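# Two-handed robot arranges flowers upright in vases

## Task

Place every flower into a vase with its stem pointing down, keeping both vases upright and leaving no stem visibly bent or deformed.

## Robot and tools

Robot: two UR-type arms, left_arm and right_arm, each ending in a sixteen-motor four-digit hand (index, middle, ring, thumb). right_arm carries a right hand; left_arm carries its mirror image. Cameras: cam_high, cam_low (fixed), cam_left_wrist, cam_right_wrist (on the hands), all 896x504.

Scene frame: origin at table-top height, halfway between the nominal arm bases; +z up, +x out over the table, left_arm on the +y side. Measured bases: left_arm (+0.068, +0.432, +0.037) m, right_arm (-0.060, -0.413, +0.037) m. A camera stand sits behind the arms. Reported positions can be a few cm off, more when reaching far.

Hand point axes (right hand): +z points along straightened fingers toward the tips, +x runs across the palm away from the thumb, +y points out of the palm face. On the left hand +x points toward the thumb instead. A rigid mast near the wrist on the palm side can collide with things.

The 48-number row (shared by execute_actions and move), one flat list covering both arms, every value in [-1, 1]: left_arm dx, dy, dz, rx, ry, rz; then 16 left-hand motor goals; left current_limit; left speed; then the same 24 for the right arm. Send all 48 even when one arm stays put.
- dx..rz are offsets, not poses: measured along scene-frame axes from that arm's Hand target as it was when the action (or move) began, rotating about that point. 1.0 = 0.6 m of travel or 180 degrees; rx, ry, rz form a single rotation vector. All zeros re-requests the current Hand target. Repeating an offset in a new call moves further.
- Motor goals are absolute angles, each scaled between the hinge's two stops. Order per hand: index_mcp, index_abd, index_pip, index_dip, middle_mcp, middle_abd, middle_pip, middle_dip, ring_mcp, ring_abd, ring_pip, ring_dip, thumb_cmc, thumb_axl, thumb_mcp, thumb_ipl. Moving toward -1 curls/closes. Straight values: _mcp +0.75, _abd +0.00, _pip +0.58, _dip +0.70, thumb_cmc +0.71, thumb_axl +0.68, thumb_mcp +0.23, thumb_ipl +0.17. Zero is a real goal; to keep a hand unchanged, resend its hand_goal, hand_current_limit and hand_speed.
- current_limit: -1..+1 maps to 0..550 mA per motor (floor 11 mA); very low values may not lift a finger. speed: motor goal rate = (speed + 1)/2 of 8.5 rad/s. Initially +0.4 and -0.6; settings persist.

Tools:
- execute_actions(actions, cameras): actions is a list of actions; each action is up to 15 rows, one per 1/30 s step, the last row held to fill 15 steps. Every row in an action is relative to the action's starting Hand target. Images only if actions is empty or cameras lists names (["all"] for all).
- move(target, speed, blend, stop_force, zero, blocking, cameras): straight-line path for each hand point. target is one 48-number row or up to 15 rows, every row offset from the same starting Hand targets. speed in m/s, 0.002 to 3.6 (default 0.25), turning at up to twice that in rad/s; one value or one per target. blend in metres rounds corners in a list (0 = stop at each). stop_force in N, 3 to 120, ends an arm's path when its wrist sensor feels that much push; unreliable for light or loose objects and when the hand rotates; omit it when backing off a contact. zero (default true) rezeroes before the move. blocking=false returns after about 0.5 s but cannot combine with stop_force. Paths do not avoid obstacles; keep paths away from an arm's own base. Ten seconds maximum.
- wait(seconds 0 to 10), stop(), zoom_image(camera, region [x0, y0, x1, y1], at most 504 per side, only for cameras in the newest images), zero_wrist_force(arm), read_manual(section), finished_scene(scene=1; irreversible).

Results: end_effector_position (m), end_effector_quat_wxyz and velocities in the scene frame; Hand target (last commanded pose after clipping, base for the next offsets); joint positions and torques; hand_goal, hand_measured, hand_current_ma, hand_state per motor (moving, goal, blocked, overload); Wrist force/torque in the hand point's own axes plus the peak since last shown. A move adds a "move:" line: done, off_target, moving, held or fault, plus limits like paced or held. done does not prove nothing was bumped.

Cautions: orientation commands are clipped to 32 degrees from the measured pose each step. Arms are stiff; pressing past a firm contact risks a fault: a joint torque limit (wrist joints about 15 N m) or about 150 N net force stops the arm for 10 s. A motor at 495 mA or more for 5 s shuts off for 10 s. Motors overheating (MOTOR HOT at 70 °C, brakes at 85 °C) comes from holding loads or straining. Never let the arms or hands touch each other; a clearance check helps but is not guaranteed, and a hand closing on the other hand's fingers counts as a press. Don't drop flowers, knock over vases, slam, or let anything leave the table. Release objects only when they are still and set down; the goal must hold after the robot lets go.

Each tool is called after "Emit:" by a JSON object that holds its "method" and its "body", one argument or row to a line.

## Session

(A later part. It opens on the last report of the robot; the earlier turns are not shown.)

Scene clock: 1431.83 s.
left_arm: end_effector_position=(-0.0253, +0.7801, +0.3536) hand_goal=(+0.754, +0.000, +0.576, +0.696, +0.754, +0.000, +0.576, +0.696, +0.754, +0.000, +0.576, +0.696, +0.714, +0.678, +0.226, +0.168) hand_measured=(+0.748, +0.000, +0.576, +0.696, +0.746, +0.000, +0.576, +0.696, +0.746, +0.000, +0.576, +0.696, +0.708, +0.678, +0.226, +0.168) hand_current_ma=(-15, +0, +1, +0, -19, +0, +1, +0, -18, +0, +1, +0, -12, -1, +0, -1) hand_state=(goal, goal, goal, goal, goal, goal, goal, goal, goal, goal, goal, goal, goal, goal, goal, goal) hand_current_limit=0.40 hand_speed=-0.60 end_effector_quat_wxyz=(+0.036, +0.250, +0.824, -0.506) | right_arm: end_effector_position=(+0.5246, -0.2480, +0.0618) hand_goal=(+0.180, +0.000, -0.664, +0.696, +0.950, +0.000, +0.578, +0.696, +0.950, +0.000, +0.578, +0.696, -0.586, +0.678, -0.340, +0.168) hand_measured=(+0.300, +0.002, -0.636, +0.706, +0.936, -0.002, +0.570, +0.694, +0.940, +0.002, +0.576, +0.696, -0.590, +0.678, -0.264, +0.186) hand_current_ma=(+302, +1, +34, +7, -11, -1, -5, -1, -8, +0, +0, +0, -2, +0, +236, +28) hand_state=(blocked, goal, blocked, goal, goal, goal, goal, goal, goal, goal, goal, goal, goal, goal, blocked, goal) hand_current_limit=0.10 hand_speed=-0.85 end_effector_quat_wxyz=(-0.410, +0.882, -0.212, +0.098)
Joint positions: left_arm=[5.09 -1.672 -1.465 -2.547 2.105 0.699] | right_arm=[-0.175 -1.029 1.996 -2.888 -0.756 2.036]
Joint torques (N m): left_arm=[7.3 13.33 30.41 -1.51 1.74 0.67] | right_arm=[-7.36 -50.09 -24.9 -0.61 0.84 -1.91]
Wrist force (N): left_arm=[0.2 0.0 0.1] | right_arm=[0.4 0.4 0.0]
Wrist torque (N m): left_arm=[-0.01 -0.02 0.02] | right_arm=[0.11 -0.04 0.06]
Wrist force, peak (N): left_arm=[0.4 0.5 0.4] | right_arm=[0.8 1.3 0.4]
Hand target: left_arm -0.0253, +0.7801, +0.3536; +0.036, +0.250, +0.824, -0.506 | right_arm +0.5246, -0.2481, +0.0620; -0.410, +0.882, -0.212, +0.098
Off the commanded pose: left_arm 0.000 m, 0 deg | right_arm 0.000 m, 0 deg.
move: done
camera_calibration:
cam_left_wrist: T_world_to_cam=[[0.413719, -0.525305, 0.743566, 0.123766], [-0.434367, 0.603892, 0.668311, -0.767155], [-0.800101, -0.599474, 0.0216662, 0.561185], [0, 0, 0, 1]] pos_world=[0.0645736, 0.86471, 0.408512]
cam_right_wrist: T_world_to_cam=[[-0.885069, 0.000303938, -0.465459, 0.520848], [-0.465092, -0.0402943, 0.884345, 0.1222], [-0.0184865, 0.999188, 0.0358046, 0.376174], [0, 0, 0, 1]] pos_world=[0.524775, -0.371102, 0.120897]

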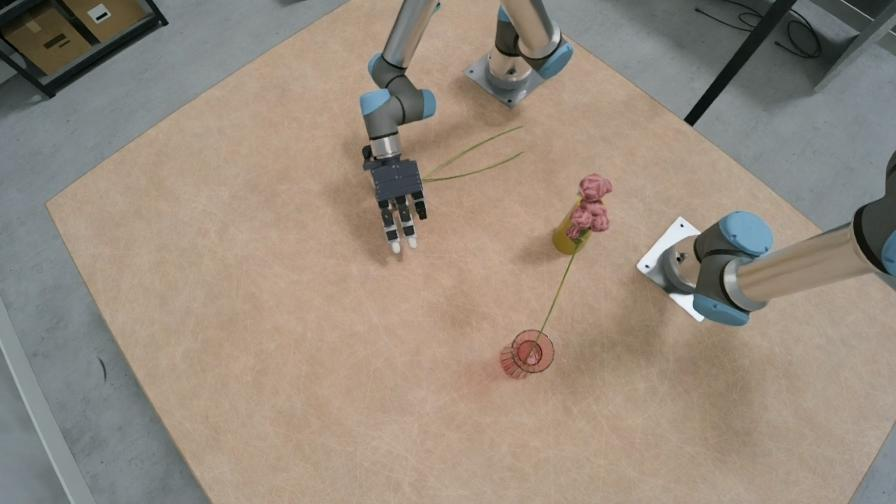

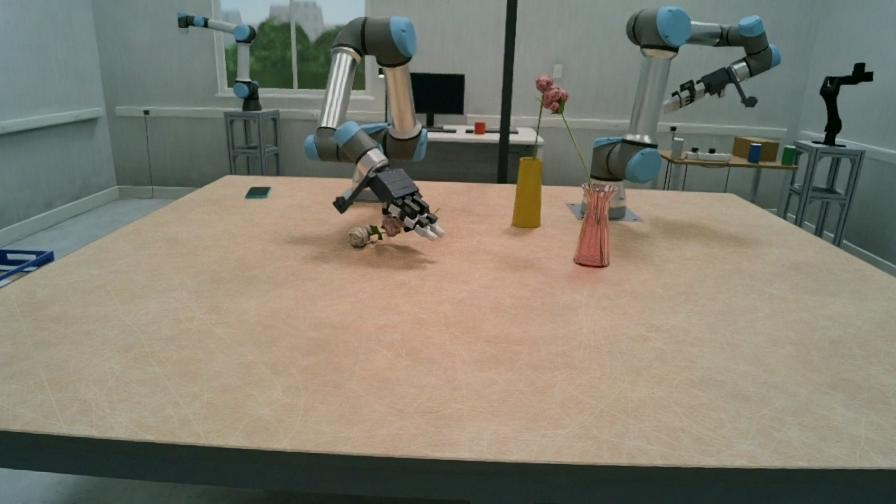

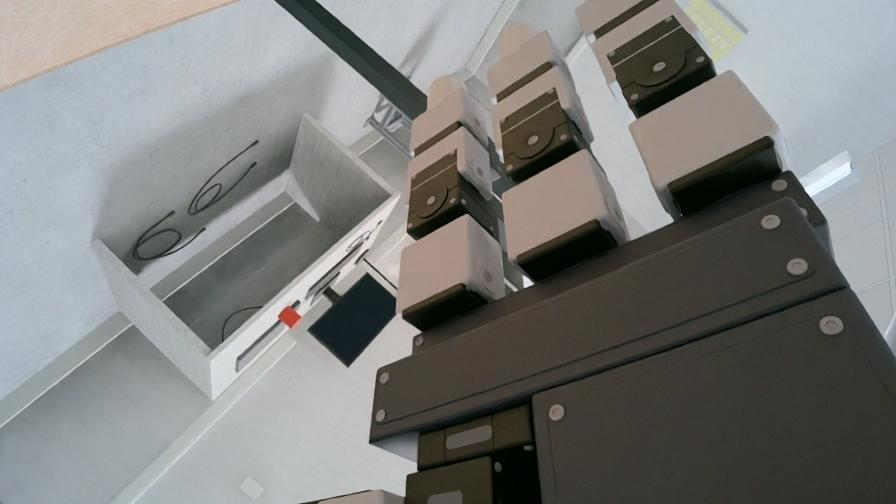

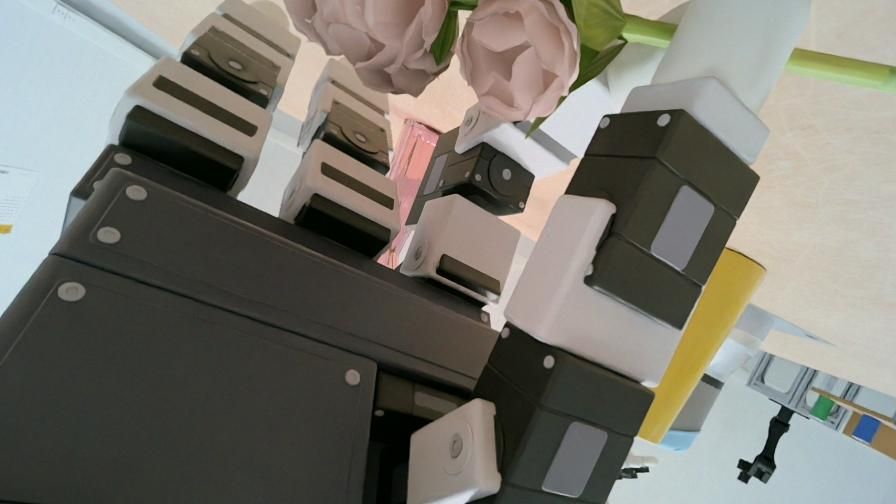

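Emit:
{"method": "move", "body": {
  "target": [0,0,0,0,0,0,0.754,0,0.576,0.696,0.754,0,0.576,0.696,0.754,0,0.576,0.696,0.714,0.678,0.226,0.168,0.4,-0.6,0,0,0.09,0,0,0,0.18,0,-0.664,0.696,0.95,0,0.577,0.696,0.95,0,0.577,0.696,-0.586,0.677,-0.34,0.168,0.1,-0.85],
  "speed": 0.1,
  "cameras": ["cam_high","cam_low","cam_right_wrist"]
}}

Emit:
{"method": "zoom_image", "body": {
  "camera": "cam_high",
  "region": [340, 80, 560, 230]
}}

Emit:
{"method": "zoom_image", "body": {
  "camera": "cam_low",
  "region": [330, 140, 480, 260]
}}

Scene clock: 1439.60 s.
left_arm: end_effector_position=(-0.0253, +0.7801, +0.3536) hand_goal=(+0.754, +0.000, +0.576, +0.696, +0.754, +0.000, +0.576, +0.696, +0.754, +0.000, +0.576, +0.696, +0.714, +0.678, +0.226, +0.168) hand_measured=(+0.748, +0.000, +0.576, +0.696, +0.746, +0.000, +0.576, +0.696, +0.746, +0.000, +0.576, +0.696, +0.708, +0.678, +0.226, +0.168) hand_current_ma=(-15, +0, +1, +0, -19, +0, +1, +0, -18, +0, +1, +0, -12, -1, +0, -1) hand_state=(goal, goal, goal, goal, goal, goal, goal, goal, goal, goal, goal, goal, goal, goal, goal, goal) hand_current_limit=0.40 hand_speed=-0.60 end_effector_quat_wxyz=(+0.036, +0.250, +0.824, -0.506) | right_arm: end_effector_position=(+0.5246, -0.2480, +0.1158) hand_goal=(+0.180, +0.000, -0.664, +0.696, +0.950, +0.000, +0.578, +0.696, +0.950, +0.000, +0.578, +0.696, -0.586, +0.678, -0.340, +0.168) hand_measured=(+0.296, +0.002, -0.636, +0.706, +0.936, -0.002, +0.570, +0.694, +0.940, +0.002, +0.576, +0.696, -0.594, +0.678, -0.264, +0.188) hand_current_ma=(+302, +1, +34, +7, -11, -1, -5, -1, -8, +0, +0, +0, -5, +0, +236, +32) hand_state=(blocked, goal, blocked, goal, goal, goal, goal, goal, goal, goal, goal, goal, goal, goal, blocked, blocked) hand_current_limit=0.10 hand_speed=-0.85 end_effector_quat_wxyz=(-0.410, +0.882, -0.212, +0.098)
Joint positions: left_arm=[5.09 -1.672 -1.465 -2.547 2.105 0.699] | right_arm=[-0.175 -1.137 1.972 -2.755 -0.756 2.036]
Joint torques (N m): left_arm=[6.84 13.98 30.61 -1.46 1.68 0.55] | right_arm=[-9.41 -48.95 -26.77 -0.29 1.86 -1.95]
Wrist force (N): left_arm=[0.0 -0.2 0.0] | right_arm=[0.7 0.4 0.1]
Wrist torque (N m): left_arm=[-0.01 0.00 0.01] | right_arm=[0.09 -0.09 0.10]
Wrist force, peak (N): left_arm=[0.0 0.5 0.5] | right_arm=[0.8 1.0 0.3]
Hand target: left_arm -0.0253, +0.7801, +0.3536; +0.036, +0.250, +0.824, -0.506 | right_arm +0.5246, -0.2481, +0.1160; -0.410, +0.882, -0.212, +0.098
Off the commanded pose: left_arm 0.000 m, 0 deg | right_arm 0.000 m, 0 deg.
move: done
camera_calibration:
cam_right_wrist: T_world_to_cam=[[-0.885049, 0.000394041, -0.465498, 0.546013], [-0.465135, -0.0402473, 0.884325, 0.0744854], [-0.0183866, 0.99919, 0.0358041, 0.374288], [0, 0, 0, 1]] pos_world=[0.524775, -0.371202, 0.174897]
Images, in order (width x height): cam_high 896x504, cam_low 896x504, cam_right_wrist 896x504.

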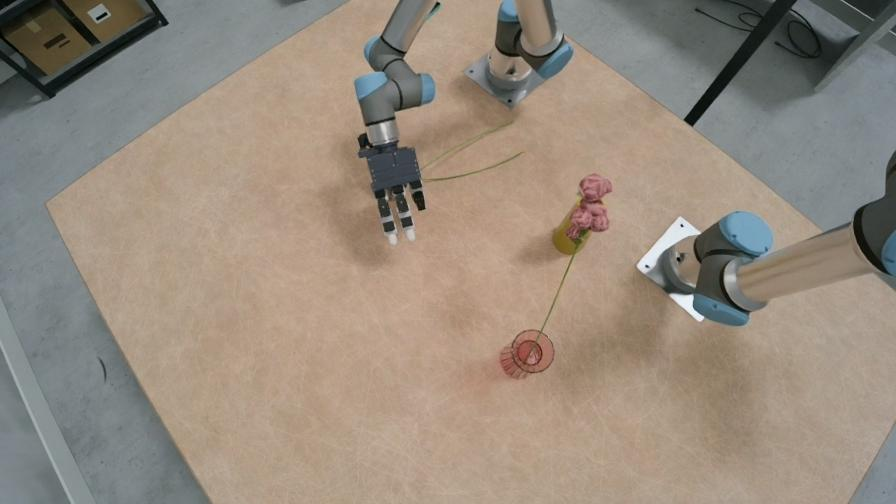

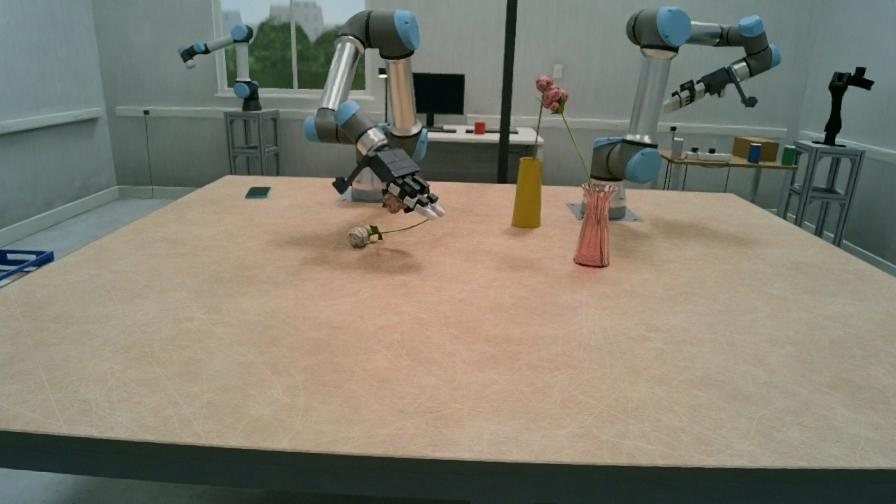

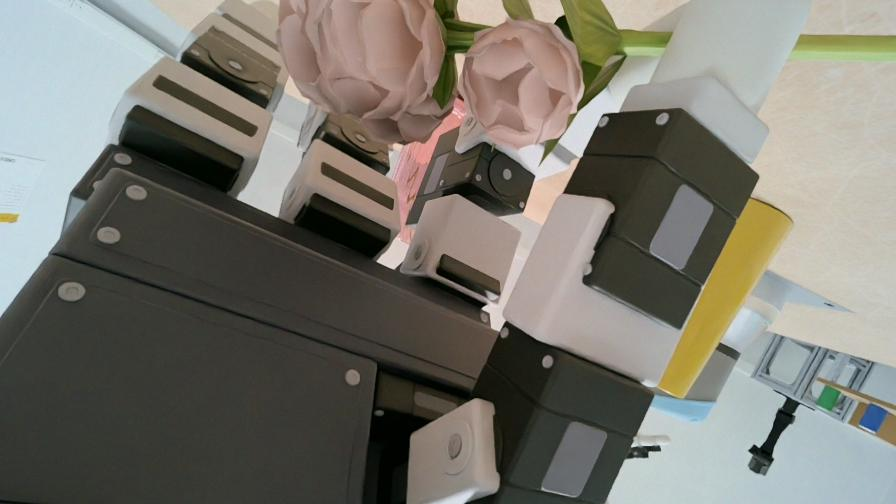

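Scaled by 2.291 from the camera's 896x504 image, which has a finer 1280x720 frame.

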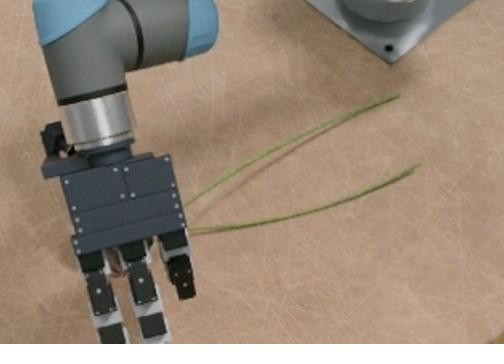

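Scaled by 3.360 from the camera's 896x504 image, which has a finer 1280x720 frame.

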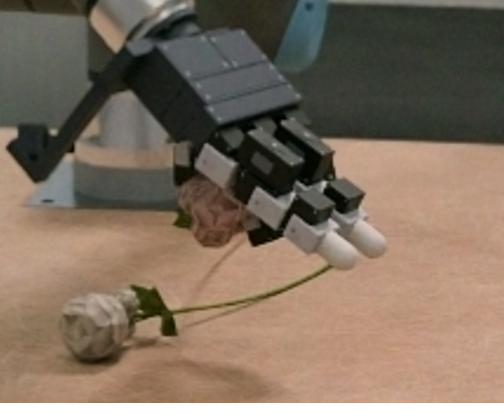

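Emit:
{"method": "move", "body": {
  "target": [0,0,0,0,0,0,0.754,0,0.576,0.696,0.754,0,0.576,0.696,0.754,0,0.576,0.696,0.714,0.678,0.226,0.168,0.4,-0.6,0,0,0.15,0,0,0,0.16,0,-0.664,0.696,0.95,0,0.577,0.696,0.95,0,0.577,0.696,-0.586,0.677,-0.36,0.168,0.25,-0.85],
  "speed": 0.12,
  "cameras": ["cam_high","cam_low","cam_right_wrist"]
}}

Emit:
{"method": "zoom_image", "body": {
  "camera": "cam_high",
  "region": [340, 80, 560, 230]
}}

Emit:
{"method": "zoom_image", "body": {
  "camera": "cam_low",
  "region": [330, 140, 480, 260]
}}

Scene clock: 1466.33 s.
left_arm: end_effector_position=(-0.0253, +0.7801, +0.3536) hand_goal=(+0.754, +0.000, +0.576, +0.696, +0.754, +0.000, +0.576, +0.696, +0.754, +0.000, +0.576, +0.696, +0.714, +0.678, +0.226, +0.168) hand_measured=(+0.748, +0.000, +0.576, +0.696, +0.746, +0.000, +0.576, +0.696, +0.746, +0.000, +0.576, +0.696, +0.708, +0.678, +0.226, +0.168) hand_current_ma=(-15, +0, +1, +0, -19, +0, +1, +0, -18, +0, +1, +0, -12, -1, +0, -1) hand_state=(goal, goal, goal, goal, goal, goal, goal, goal, goal, goal, goal, goal, goal, goal, goal, goal) hand_current_limit=0.40 hand_speed=-0.60 end_effector_quat_wxyz=(+0.036, +0.250, +0.824, -0.506) | right_arm: end_effector_position=(+0.5246, -0.2480, +0.2058) hand_goal=(+0.160, +0.000, -0.664, +0.696, +0.950, +0.000, +0.578, +0.696, +0.950, +0.000, +0.578, +0.696, -0.586, +0.678, -0.360, +0.168) hand_measured=(+0.278, +0.002, -0.636, +0.706, +0.936, -0.002, +0.570, +0.694, +0.940, +0.002, +0.576, +0.696, -0.606, +0.674, -0.264, +0.194) hand_current_ma=(+344, +1, +34, +7, -11, -1, -5, -1, -8, +0, +0, +0, -20, -3, +341, +47) hand_state=(blocked, goal, blocked, goal, goal, goal, goal, goal, goal, goal, goal, goal, blocked, goal, blocked, blocked) hand_current_limit=0.25 hand_speed=-0.85 end_effector_quat_wxyz=(-0.410, +0.882, -0.212, +0.098)
Joint positions: left_arm=[5.09 -1.672 -1.465 -2.547 2.105 0.699] | right_arm=[-0.175 -1.287 1.891 -2.525 -0.756 2.036]
Joint torques (N m): left_arm=[6.58 13.6 31.06 -1.4 1.74 0.6] | right_arm=[-8.88 -42.68 -30.08 0.15 2.56 -1.89]
Wrist force (N): left_arm=[0.0 0.2 0.3] | right_arm=[0.5 0.6 0.2]
Wrist torque (N m): left_arm=[0.00 0.01 -0.01] | right_arm=[0.10 -0.02 0.06]
Wrist force, peak (N): left_arm=[0.0 0.0 0.7] | right_arm=[0.7 1.2 0.4]
Hand target: left_arm -0.0253, +0.7801, +0.3536; +0.036, +0.250, +0.824, -0.506 | right_arm +0.5246, -0.2481, +0.2060; -0.410, +0.882, -0.212, +0.098
Off the commanded pose: left_arm 0.000 m, 0 deg | right_arm 0.000 m, 0 deg.
move: done
camera_calibration:
cam_right_wrist: T_world_to_cam=[[-0.885049, 0.000394041, -0.465498, 0.587907], [-0.465135, -0.0402473, 0.884325, -0.00510381], [-0.0183866, 0.99919, 0.0358041, 0.371066], [0, 0, 0, 1]] pos_world=[0.524775, -0.371202, 0.264897]
Images, in order (width x height): cam_high 896x504, cam_low 896x504, cam_right_wrist 896x504.

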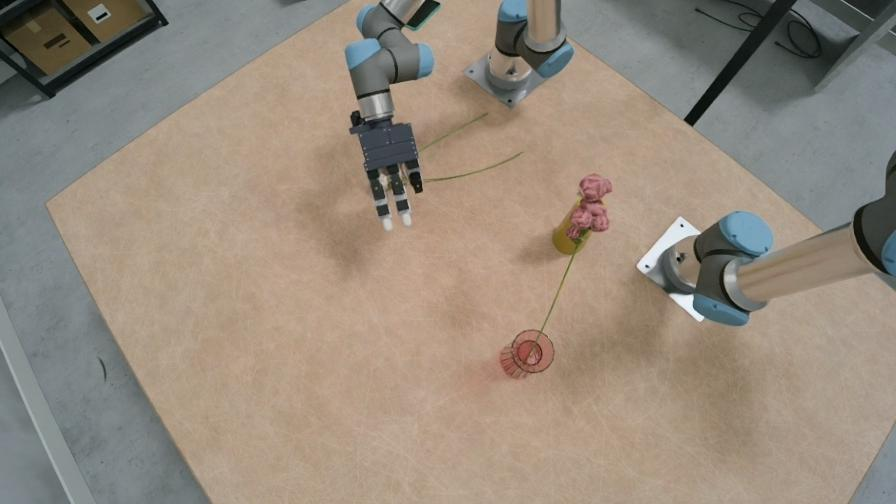

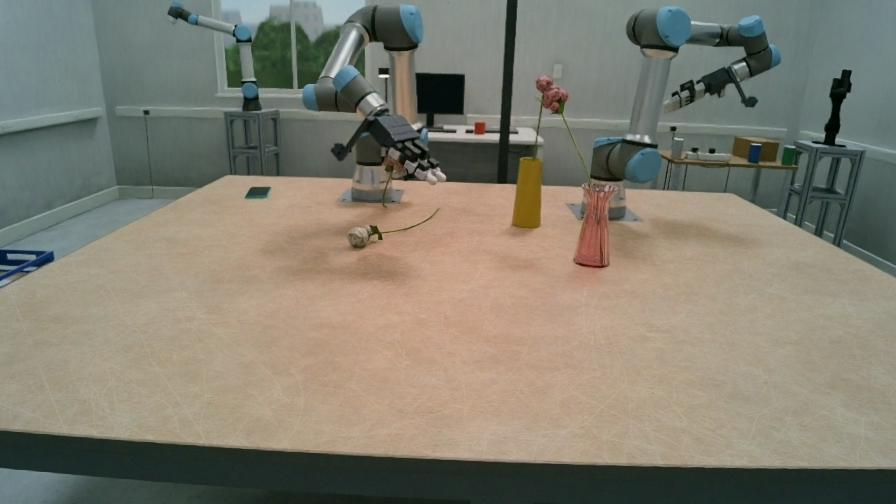

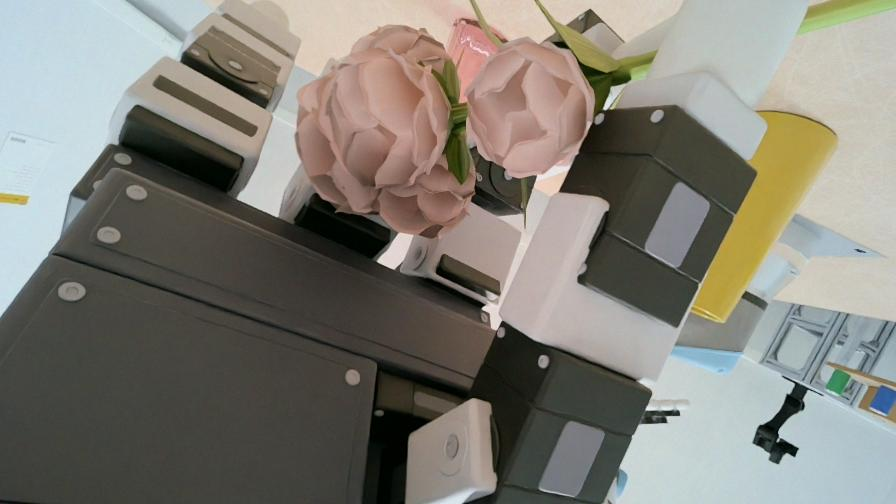

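Scaled by 2.291 from the camera's 896x504 image, which has a finer 1280x720 frame.

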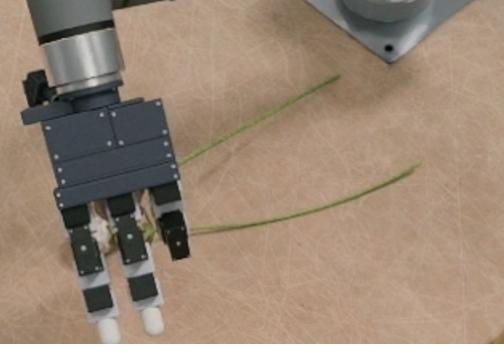

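Scaled by 3.360 from the camera's 896x504 image, which has a finer 1280x720 frame.

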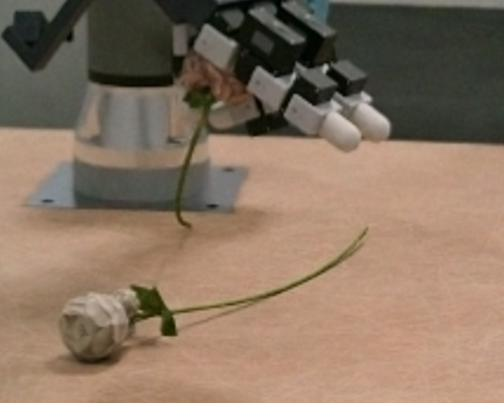

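Emit:
{"method": "move", "body": {
  "target": [0,0,0,0,0,0,0.754,0,0.576,0.696,0.754,0,0.576,0.696,0.754,0,0.576,0.696,0.714,0.678,0.226,0.168,0.4,-0.6,-0.3077,-0.0467,0.3517,-0.126,-0.2475,0,0.16,0,-0.664,0.696,0.95,0,0.577,0.696,0.95,0,0.577,0.696,-0.586,0.677,-0.36,0.168,0.25,-0.85],
  "speed": 0.12,
  "cameras": ["cam_high","cam_low","cam_right_wrist"]
}}

Emit:
{"method": "zoom_image", "body": {
  "camera": "cam_high",
  "region": [340, 30, 560, 230]
}}

Emit:
{"method": "zoom_image", "body": {
  "camera": "cam_low",
  "region": [330, 80, 480, 260]
}}

Scene clock: 1522.37 s.
left_arm: end_effector_position=(-0.0253, +0.7801, +0.3536) hand_goal=(+0.754, +0.000, +0.576, +0.696, +0.754, +0.000, +0.576, +0.696, +0.754, +0.000, +0.576, +0.696, +0.714, +0.678, +0.226, +0.168) hand_measured=(+0.748, +0.000, +0.576, +0.696, +0.746, +0.000, +0.576, +0.696, +0.746, +0.000, +0.576, +0.696, +0.708, +0.678, +0.226, +0.168) hand_current_ma=(-15, +0, +1, +0, -19, +0, +1, +0, -18, +0, +1, +0, -12, -1, +0, -1) hand_state=(goal, goal, goal, goal, goal, goal, goal, goal, goal, goal, goal, goal, goal, goal, goal, goal) hand_current_limit=0.40 hand_speed=-0.60 end_effector_quat_wxyz=(+0.036, +0.250, +0.824, -0.506) | right_arm: end_effector_position=(+0.3401, -0.2761, +0.4169) hand_goal=(+0.160, +0.000, -0.664, +0.696, +0.950, +0.000, +0.578, +0.696, +0.950, +0.000, +0.578, +0.696, -0.586, +0.678, -0.360, +0.168) hand_measured=(+0.278, +0.004, -0.636, +0.706, +0.936, +0.000, +0.572, +0.694, +0.940, +0.002, +0.576, +0.696, -0.606, +0.674, -0.264, +0.194) hand_current_ma=(+344, +1, +34, +7, -11, +0, -4, -1, -8, +0, +0, +0, -20, -3, +341, +48) hand_state=(blocked, goal, blocked, goal, goal, goal, goal, goal, goal, goal, goal, goal, blocked, goal, blocked, blocked) hand_current_limit=0.25 hand_speed=-0.85 end_effector_quat_wxyz=(-0.282, +0.841, -0.019, +0.461)
Joint positions: left_arm=[5.09 -1.672 -1.465 -2.547 2.105 0.699] | right_arm=[-0.196 -2.191 2.343 -2.754 -0.939 1.802]
Joint torques (N m): left_arm=[6.63 13.57 30.54 -1.41 1.73 0.64] | right_arm=[-9.64 -12.17 -12.48 -0.45 2.12 -2.29]
Wrist force (N): left_arm=[-0.2 0.0 0.2] | right_arm=[0.0 1.1 -0.9]
Wrist torque (N m): left_arm=[-0.02 0.02 0.00] | right_arm=[0.25 -0.02 0.15]
Wrist force, peak (N): left_arm=[-0.3 0.0 0.7] | right_arm=[0.2 1.5 -1.2]
Hand target: left_arm -0.0253, +0.7801, +0.3536; +0.036, +0.250, +0.824, -0.506 | right_arm +0.3400, -0.2761, +0.4170; -0.282, +0.841, -0.019, +0.461
Off the commanded pose: left_arm 0.000 m, 0 deg | right_arm 0.000 m, 0 deg.
move: done
camera_calibration:
cam_right_wrist: T_world_to_cam=[[-0.316618, -0.289054, -0.903438, 0.432306], [-0.942557, 0.202793, 0.265445, 0.208761], [0.106483, 0.935587, -0.336658, 0.483323], [0, 0, 0, 1]] pos_world=[0.282179, -0.369566, 0.497862]
Images, in order (width x height): cam_high 896x504, cam_low 896x504, cam_right_wrist 896x504.

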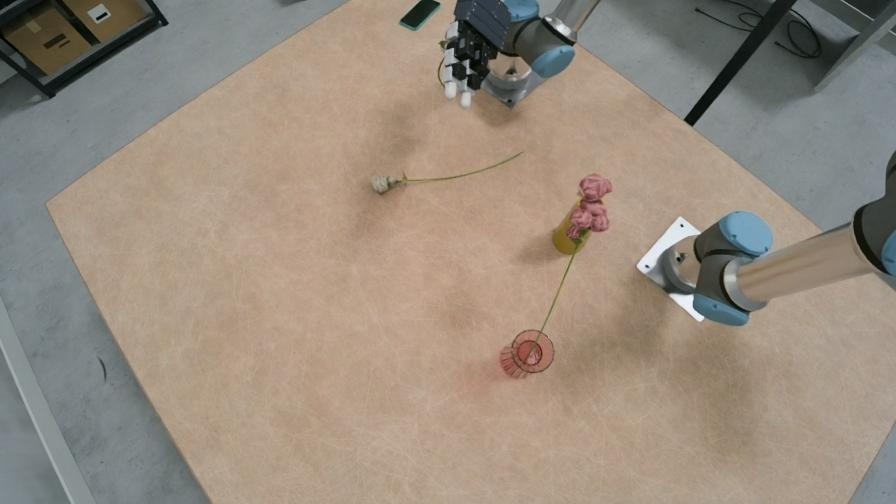

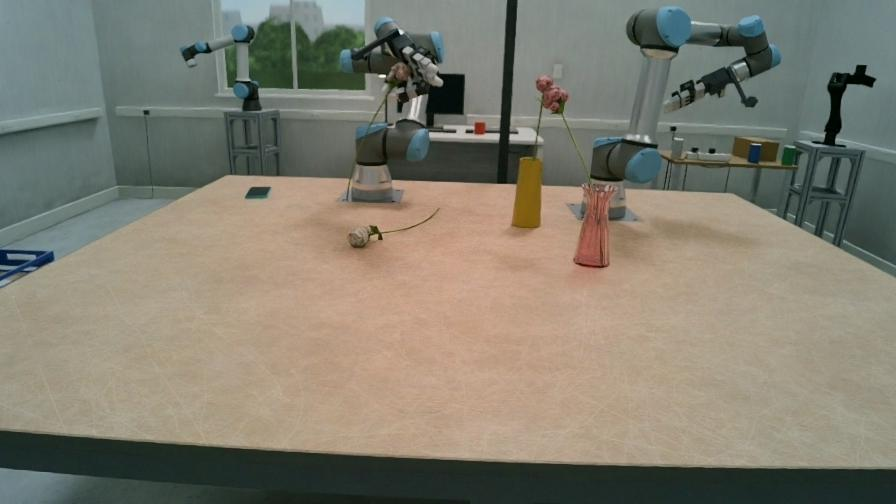

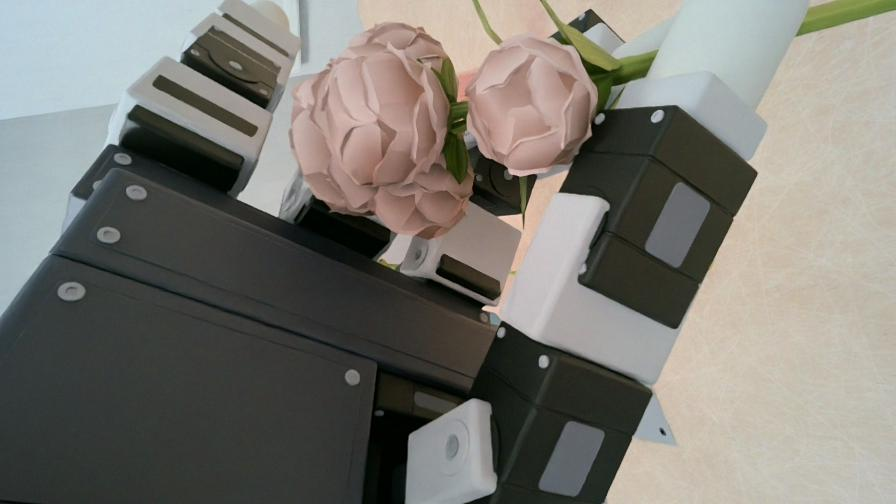

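Scaled by 2.291 from the camera's 896x504 image, which has a finer 1280x720 frame.

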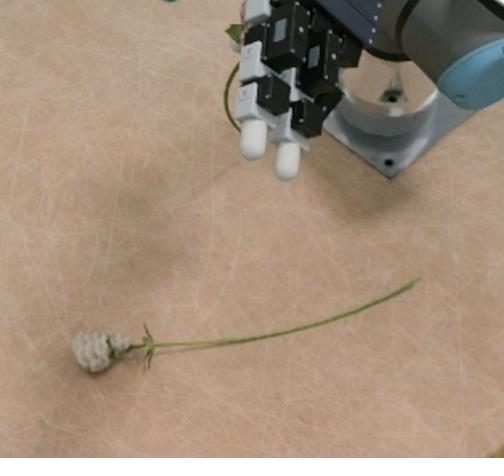

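Scaled by 2.800 from the camera's 896x504 image, which has a finer 1280x720 frame.

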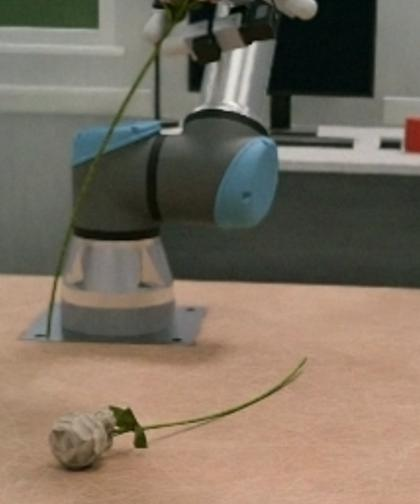

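Emit:
{"method": "move", "body": {
  "target": [0,0,0,0,0,0,0.754,0,0.576,0.696,0.754,0,0.576,0.696,0.754,0,0.576,0.696,0.714,0.678,0.226,0.168,0.4,-0.6,-0.0617,0.0717,0.3233,0.1552,-0.0882,0.1405,0.16,0,-0.664,0.696,0.95,0,0.577,0.696,0.95,0,0.577,0.696,-0.586,0.677,-0.36,0.168,0.25,-0.85],
  "speed": 0.15,
  "cameras": ["cam_high","cam_low","cam_right_wrist"]
}}

Emit:
{"method": "zoom_image", "body": {
  "camera": "cam_high",
  "region": [380, 0, 640, 260]
}}

Emit:
{"method": "zoom_image", "body": {
  "camera": "cam_low",
  "region": [340, 10, 600, 260]
}}

Scene clock: 1591.43 s.
left_arm: end_effector_position=(-0.0253, +0.7801, +0.3536) hand_goal=(+0.754, +0.000, +0.576, +0.696, +0.754, +0.000, +0.576, +0.696, +0.754, +0.000, +0.576, +0.696, +0.714, +0.678, +0.226, +0.168) hand_measured=(+0.748, +0.000, +0.576, +0.696, +0.746, +0.000, +0.576, +0.696, +0.746, +0.000, +0.576, +0.696, +0.708, +0.678, +0.226, +0.168) hand_current_ma=(-15, +0, +1, +0, -19, +0, +1, +0, -18, +0, +1, +0, -12, -1, +0, -1) hand_state=(goal, goal, goal, goal, goal, goal, goal, goal, goal, goal, goal, goal, goal, goal, goal, goal) hand_current_limit=0.40 hand_speed=-0.60 end_effector_quat_wxyz=(+0.036, +0.250, +0.824, -0.506) | right_arm: end_effector_position=(+0.3029, -0.2331, +0.6110) hand_goal=(+0.160, +0.000, -0.664, +0.696, +0.950, +0.000, +0.578, +0.696, +0.950, +0.000, +0.578, +0.696, -0.586, +0.678, -0.360, +0.168) hand_measured=(+0.272, +0.006, -0.636, +0.706, +0.938, +0.000, +0.572, +0.694, +0.940, +0.002, +0.576, +0.696, -0.608, +0.672, -0.264, +0.196) hand_current_ma=(+321, +2, +34, +7, -10, +0, -3, -1, -8, +0, +0, +0, -22, -4, +341, +54) hand_state=(blocked, goal, blocked, goal, goal, goal, goal, goal, goal, goal, goal, goal, blocked, goal, blocked, blocked) hand_current_limit=0.25 hand_speed=-0.85 end_effector_quat_wxyz=(-0.567, +0.662, +0.092, +0.481)
Joint positions: left_arm=[5.09 -1.672 -1.465 -2.547 2.105 0.699] | right_arm=[-0.733 -2.351 2.154 -2.333 0.186 1.695]
Joint torques (N m): left_arm=[6.03 13.8 30.52 -1.31 1.76 0.49] | right_arm=[9.79 -4.25 -31.79 0.81 3.36 -2.29]
Wrist force (N): left_arm=[0.3 0.2 0.4] | right_arm=[0.2 1.4 -1.1]
Wrist torque (N m): left_arm=[0.00 -0.02 0.03] | right_arm=[0.29 0.01 0.19]
Wrist force, peak (N): left_arm=[0.0 0.6 0.7] | right_arm=[0.3 1.7 -1.3]
Hand target: left_arm -0.0253, +0.7801, +0.3536; +0.036, +0.250, +0.824, -0.506 | right_arm +0.3029, -0.2331, +0.6110; -0.568, +0.662, +0.092, +0.481
Off the commanded pose: left_arm 0.000 m, 0 deg | right_arm 0.000 m, 0 deg.
move: done
camera_calibration:
cam_right_wrist: T_world_to_cam=[[-0.00311728, 0.119812, -0.992792, 0.663206], [-0.955172, -0.294262, -0.0325128, 0.183486], [-0.296036, 0.948185, 0.115358, 0.361196], [0, 0, 0, 1]] pos_world=[0.284255, -0.367947, 0.622725]
Images, in order (width x height): cam_high 896x504, cam_low 896x504, cam_right_wrist 896x504.

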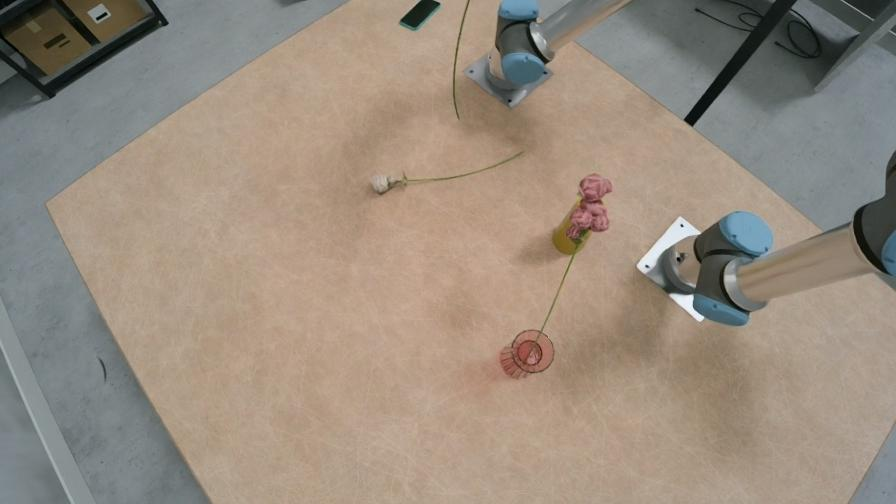

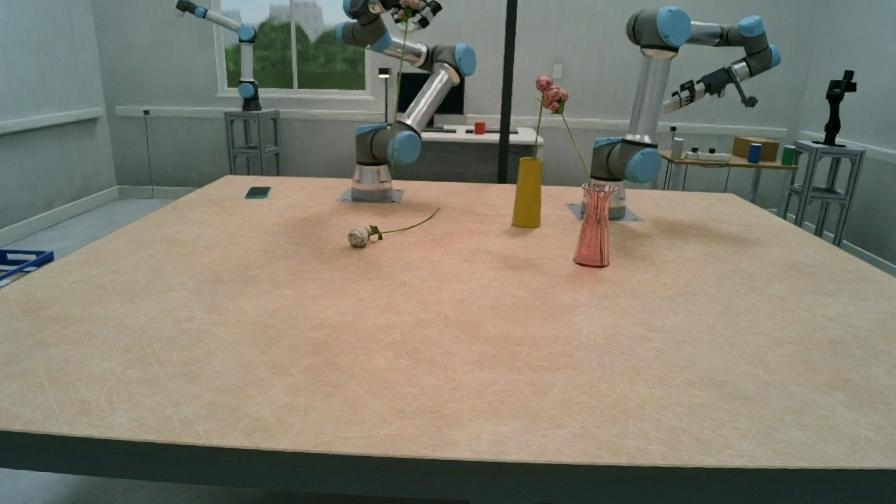

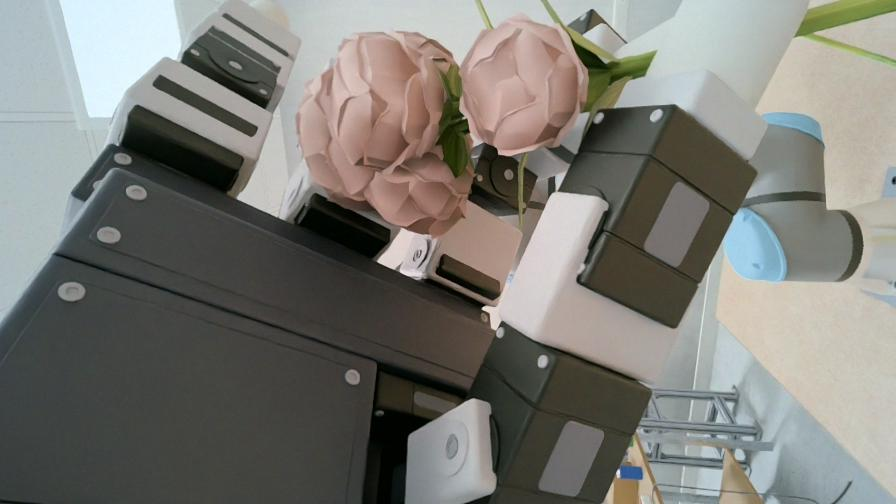

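Scaled by 1.938 from the camera's 896x504 image, which has a finer 1280x720 frame.

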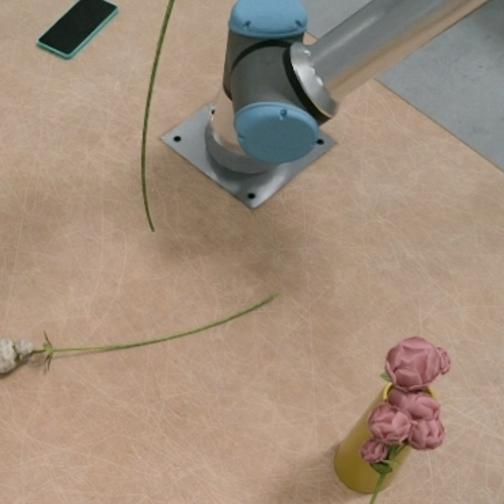

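Scaled by 1.938 from the camera's 896x504 image, which has a finer 1280x720 frame.

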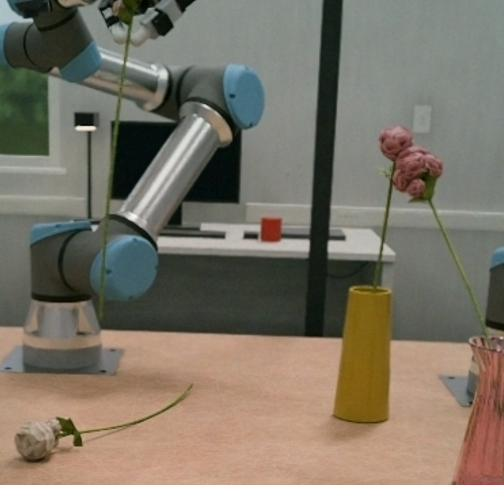

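Emit:
{"method": "move", "body": {
  "target": [
    [0,0,0,0,0,0,0.754,0,0.576,0.696,0.754,0,0.576,0.696,0.754,0,0.576,0.696,0.714,0.678,0.226,0.168,0.4,-0.6,0,0,0.1618,0.0352,-0.0082,0,0.16,0,-0.664,0.696,0.95,0,0.577,0.696,0.95,0,0.577,0.696,-0.586,0.677,-0.36,0.168,0.25,-0.85],
    [0,0,0,0,0,0,0.754,0,0.576,0.696,0.754,0,0.576,0.696,0.754,0,0.576,0.696,0.714,0.678,0.226,0.168,0.4,-0.6,-0.091,0.6367,0.1618,0.0352,-0.0082,0,0.16,0,-0.664,0.696,0.95,0,0.577,0.696,0.95,0,0.577,0.696,-0.586,0.677,-0.36,0.168,0.25,-0.85]
  ],
  "speed": [0.12,0.14],
  "blend": [0.03,0],
  "cameras": ["cam_high","cam_low"]
}}

Emit:
{"method": "zoom_image", "body": {
  "camera": "cam_high",
  "region": [500, 120, 680, 280]
}}

Emit:
{"method": "zoom_image", "body": {
  "camera": "cam_low",
  "region": [450, 0, 650, 240]
}}

Scene clock: 1625.70 s.
left_arm: end_effector_position=(-0.0253, +0.7801, +0.3536) hand_goal=(+0.754, +0.000, +0.576, +0.696, +0.754, +0.000, +0.576, +0.696, +0.754, +0.000, +0.576, +0.696, +0.714, +0.678, +0.226, +0.168) hand_measured=(+0.748, +0.000, +0.576, +0.696, +0.746, +0.000, +0.576, +0.696, +0.746, +0.000, +0.576, +0.696, +0.708, +0.678, +0.226, +0.168) hand_current_ma=(-15, +0, +1, +0, -19, +0, +1, +0, -18, +0, +1, +0, -12, -1, +0, -1) hand_state=(goal, goal, goal, goal, goal, goal, goal, goal, goal, goal, goal, goal, goal, goal, goal, goal) hand_current_limit=0.40 hand_speed=-0.60 end_effector_quat_wxyz=(+0.036, +0.250, +0.824, -0.506) | right_arm: end_effector_position=(+0.2483, +0.1489, +0.7080) hand_goal=(+0.160, +0.000, -0.664, +0.696, +0.950, +0.000, +0.578, +0.696, +0.950, +0.000, +0.578, +0.696, -0.586, +0.678, -0.360, +0.168) hand_measured=(+0.268, +0.006, -0.636, +0.706, +0.940, +0.000, +0.572, +0.694, +0.940, +0.002, +0.576, +0.696, -0.610, +0.672, -0.264, +0.198) hand_current_ma=(+300, +2, +34, +7, -8, +0, -3, -1, -8, +0, +0, +0, -28, -5, +341, +60) hand_state=(blocked, goal, blocked, goal, goal, goal, goal, goal, goal, goal, goal, goal, blocked, goal, blocked, blocked) hand_current_limit=0.25 hand_speed=-0.85 end_effector_quat_wxyz=(+0.602, -0.623, -0.073, -0.494)
Joint positions: left_arm=[5.09 -1.672 -1.465 -2.547 2.105 0.699] | right_arm=[0.873 -1.495 0.939 0.34 1.463 -0.78]
Joint torques (N m): left_arm=[6.45 13.5 30.51 -1.32 1.72 0.55] | right_arm=[6.75 -11.46 -28.43 0.1 1.72 -2.56]
Wrist force (N): left_arm=[-0.1 0.0 0.2] | right_arm=[0.6 1.7 -1.3]
Wrist torque (N m): left_arm=[-0.02 0.02 0.00] | right_arm=[0.33 -0.04 0.24]
Wrist force, peak (N): left_arm=[0.1 0.1 0.7] | right_arm=[0.5 2.3 -1.6]
Hand target: left_arm -0.0253, +0.7801, +0.3536; +0.036, +0.250, +0.824, -0.506 | right_arm +0.2483, +0.1490, +0.7081; +0.602, -0.623, -0.073, -0.494
Off the commanded pose: left_arm 0.000 m, 0 deg | right_arm 0.000 m, 0 deg.
move: done
Images, in order (width x height): cam_high 896x504, cam_low 896x504.

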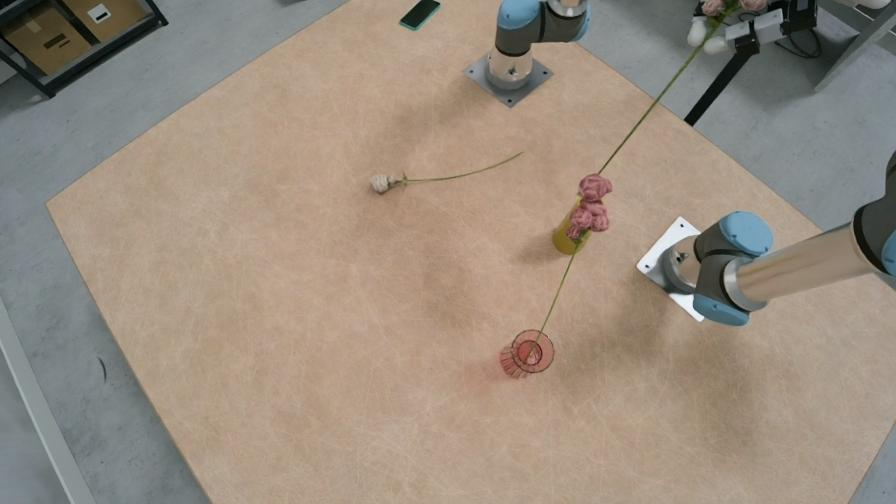

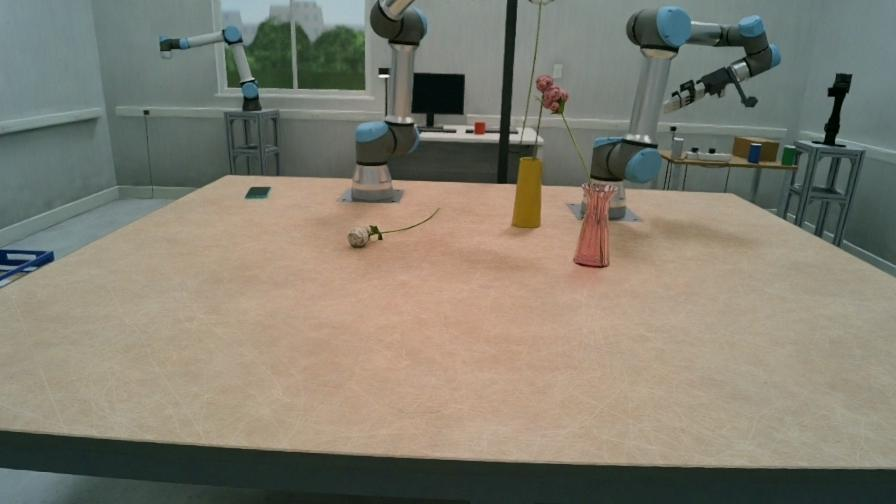

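Scaled by 2.800 from the camera's 896x504 image, which has a finer 1280x720 frame.

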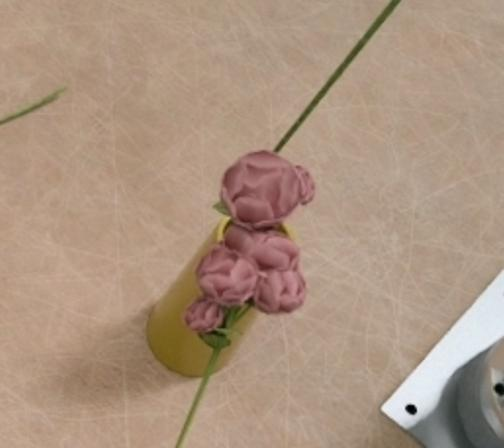

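Scaled by 2.100 from the camera's 896x504 image, which has a finer 1280x720 frame.

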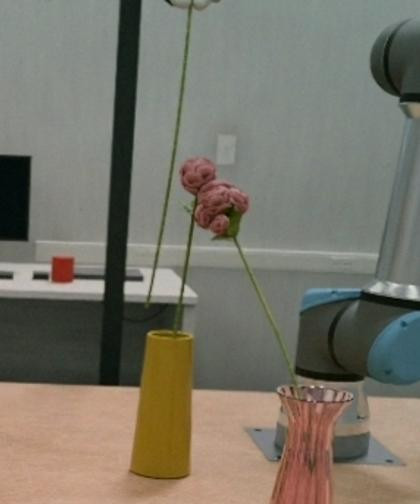

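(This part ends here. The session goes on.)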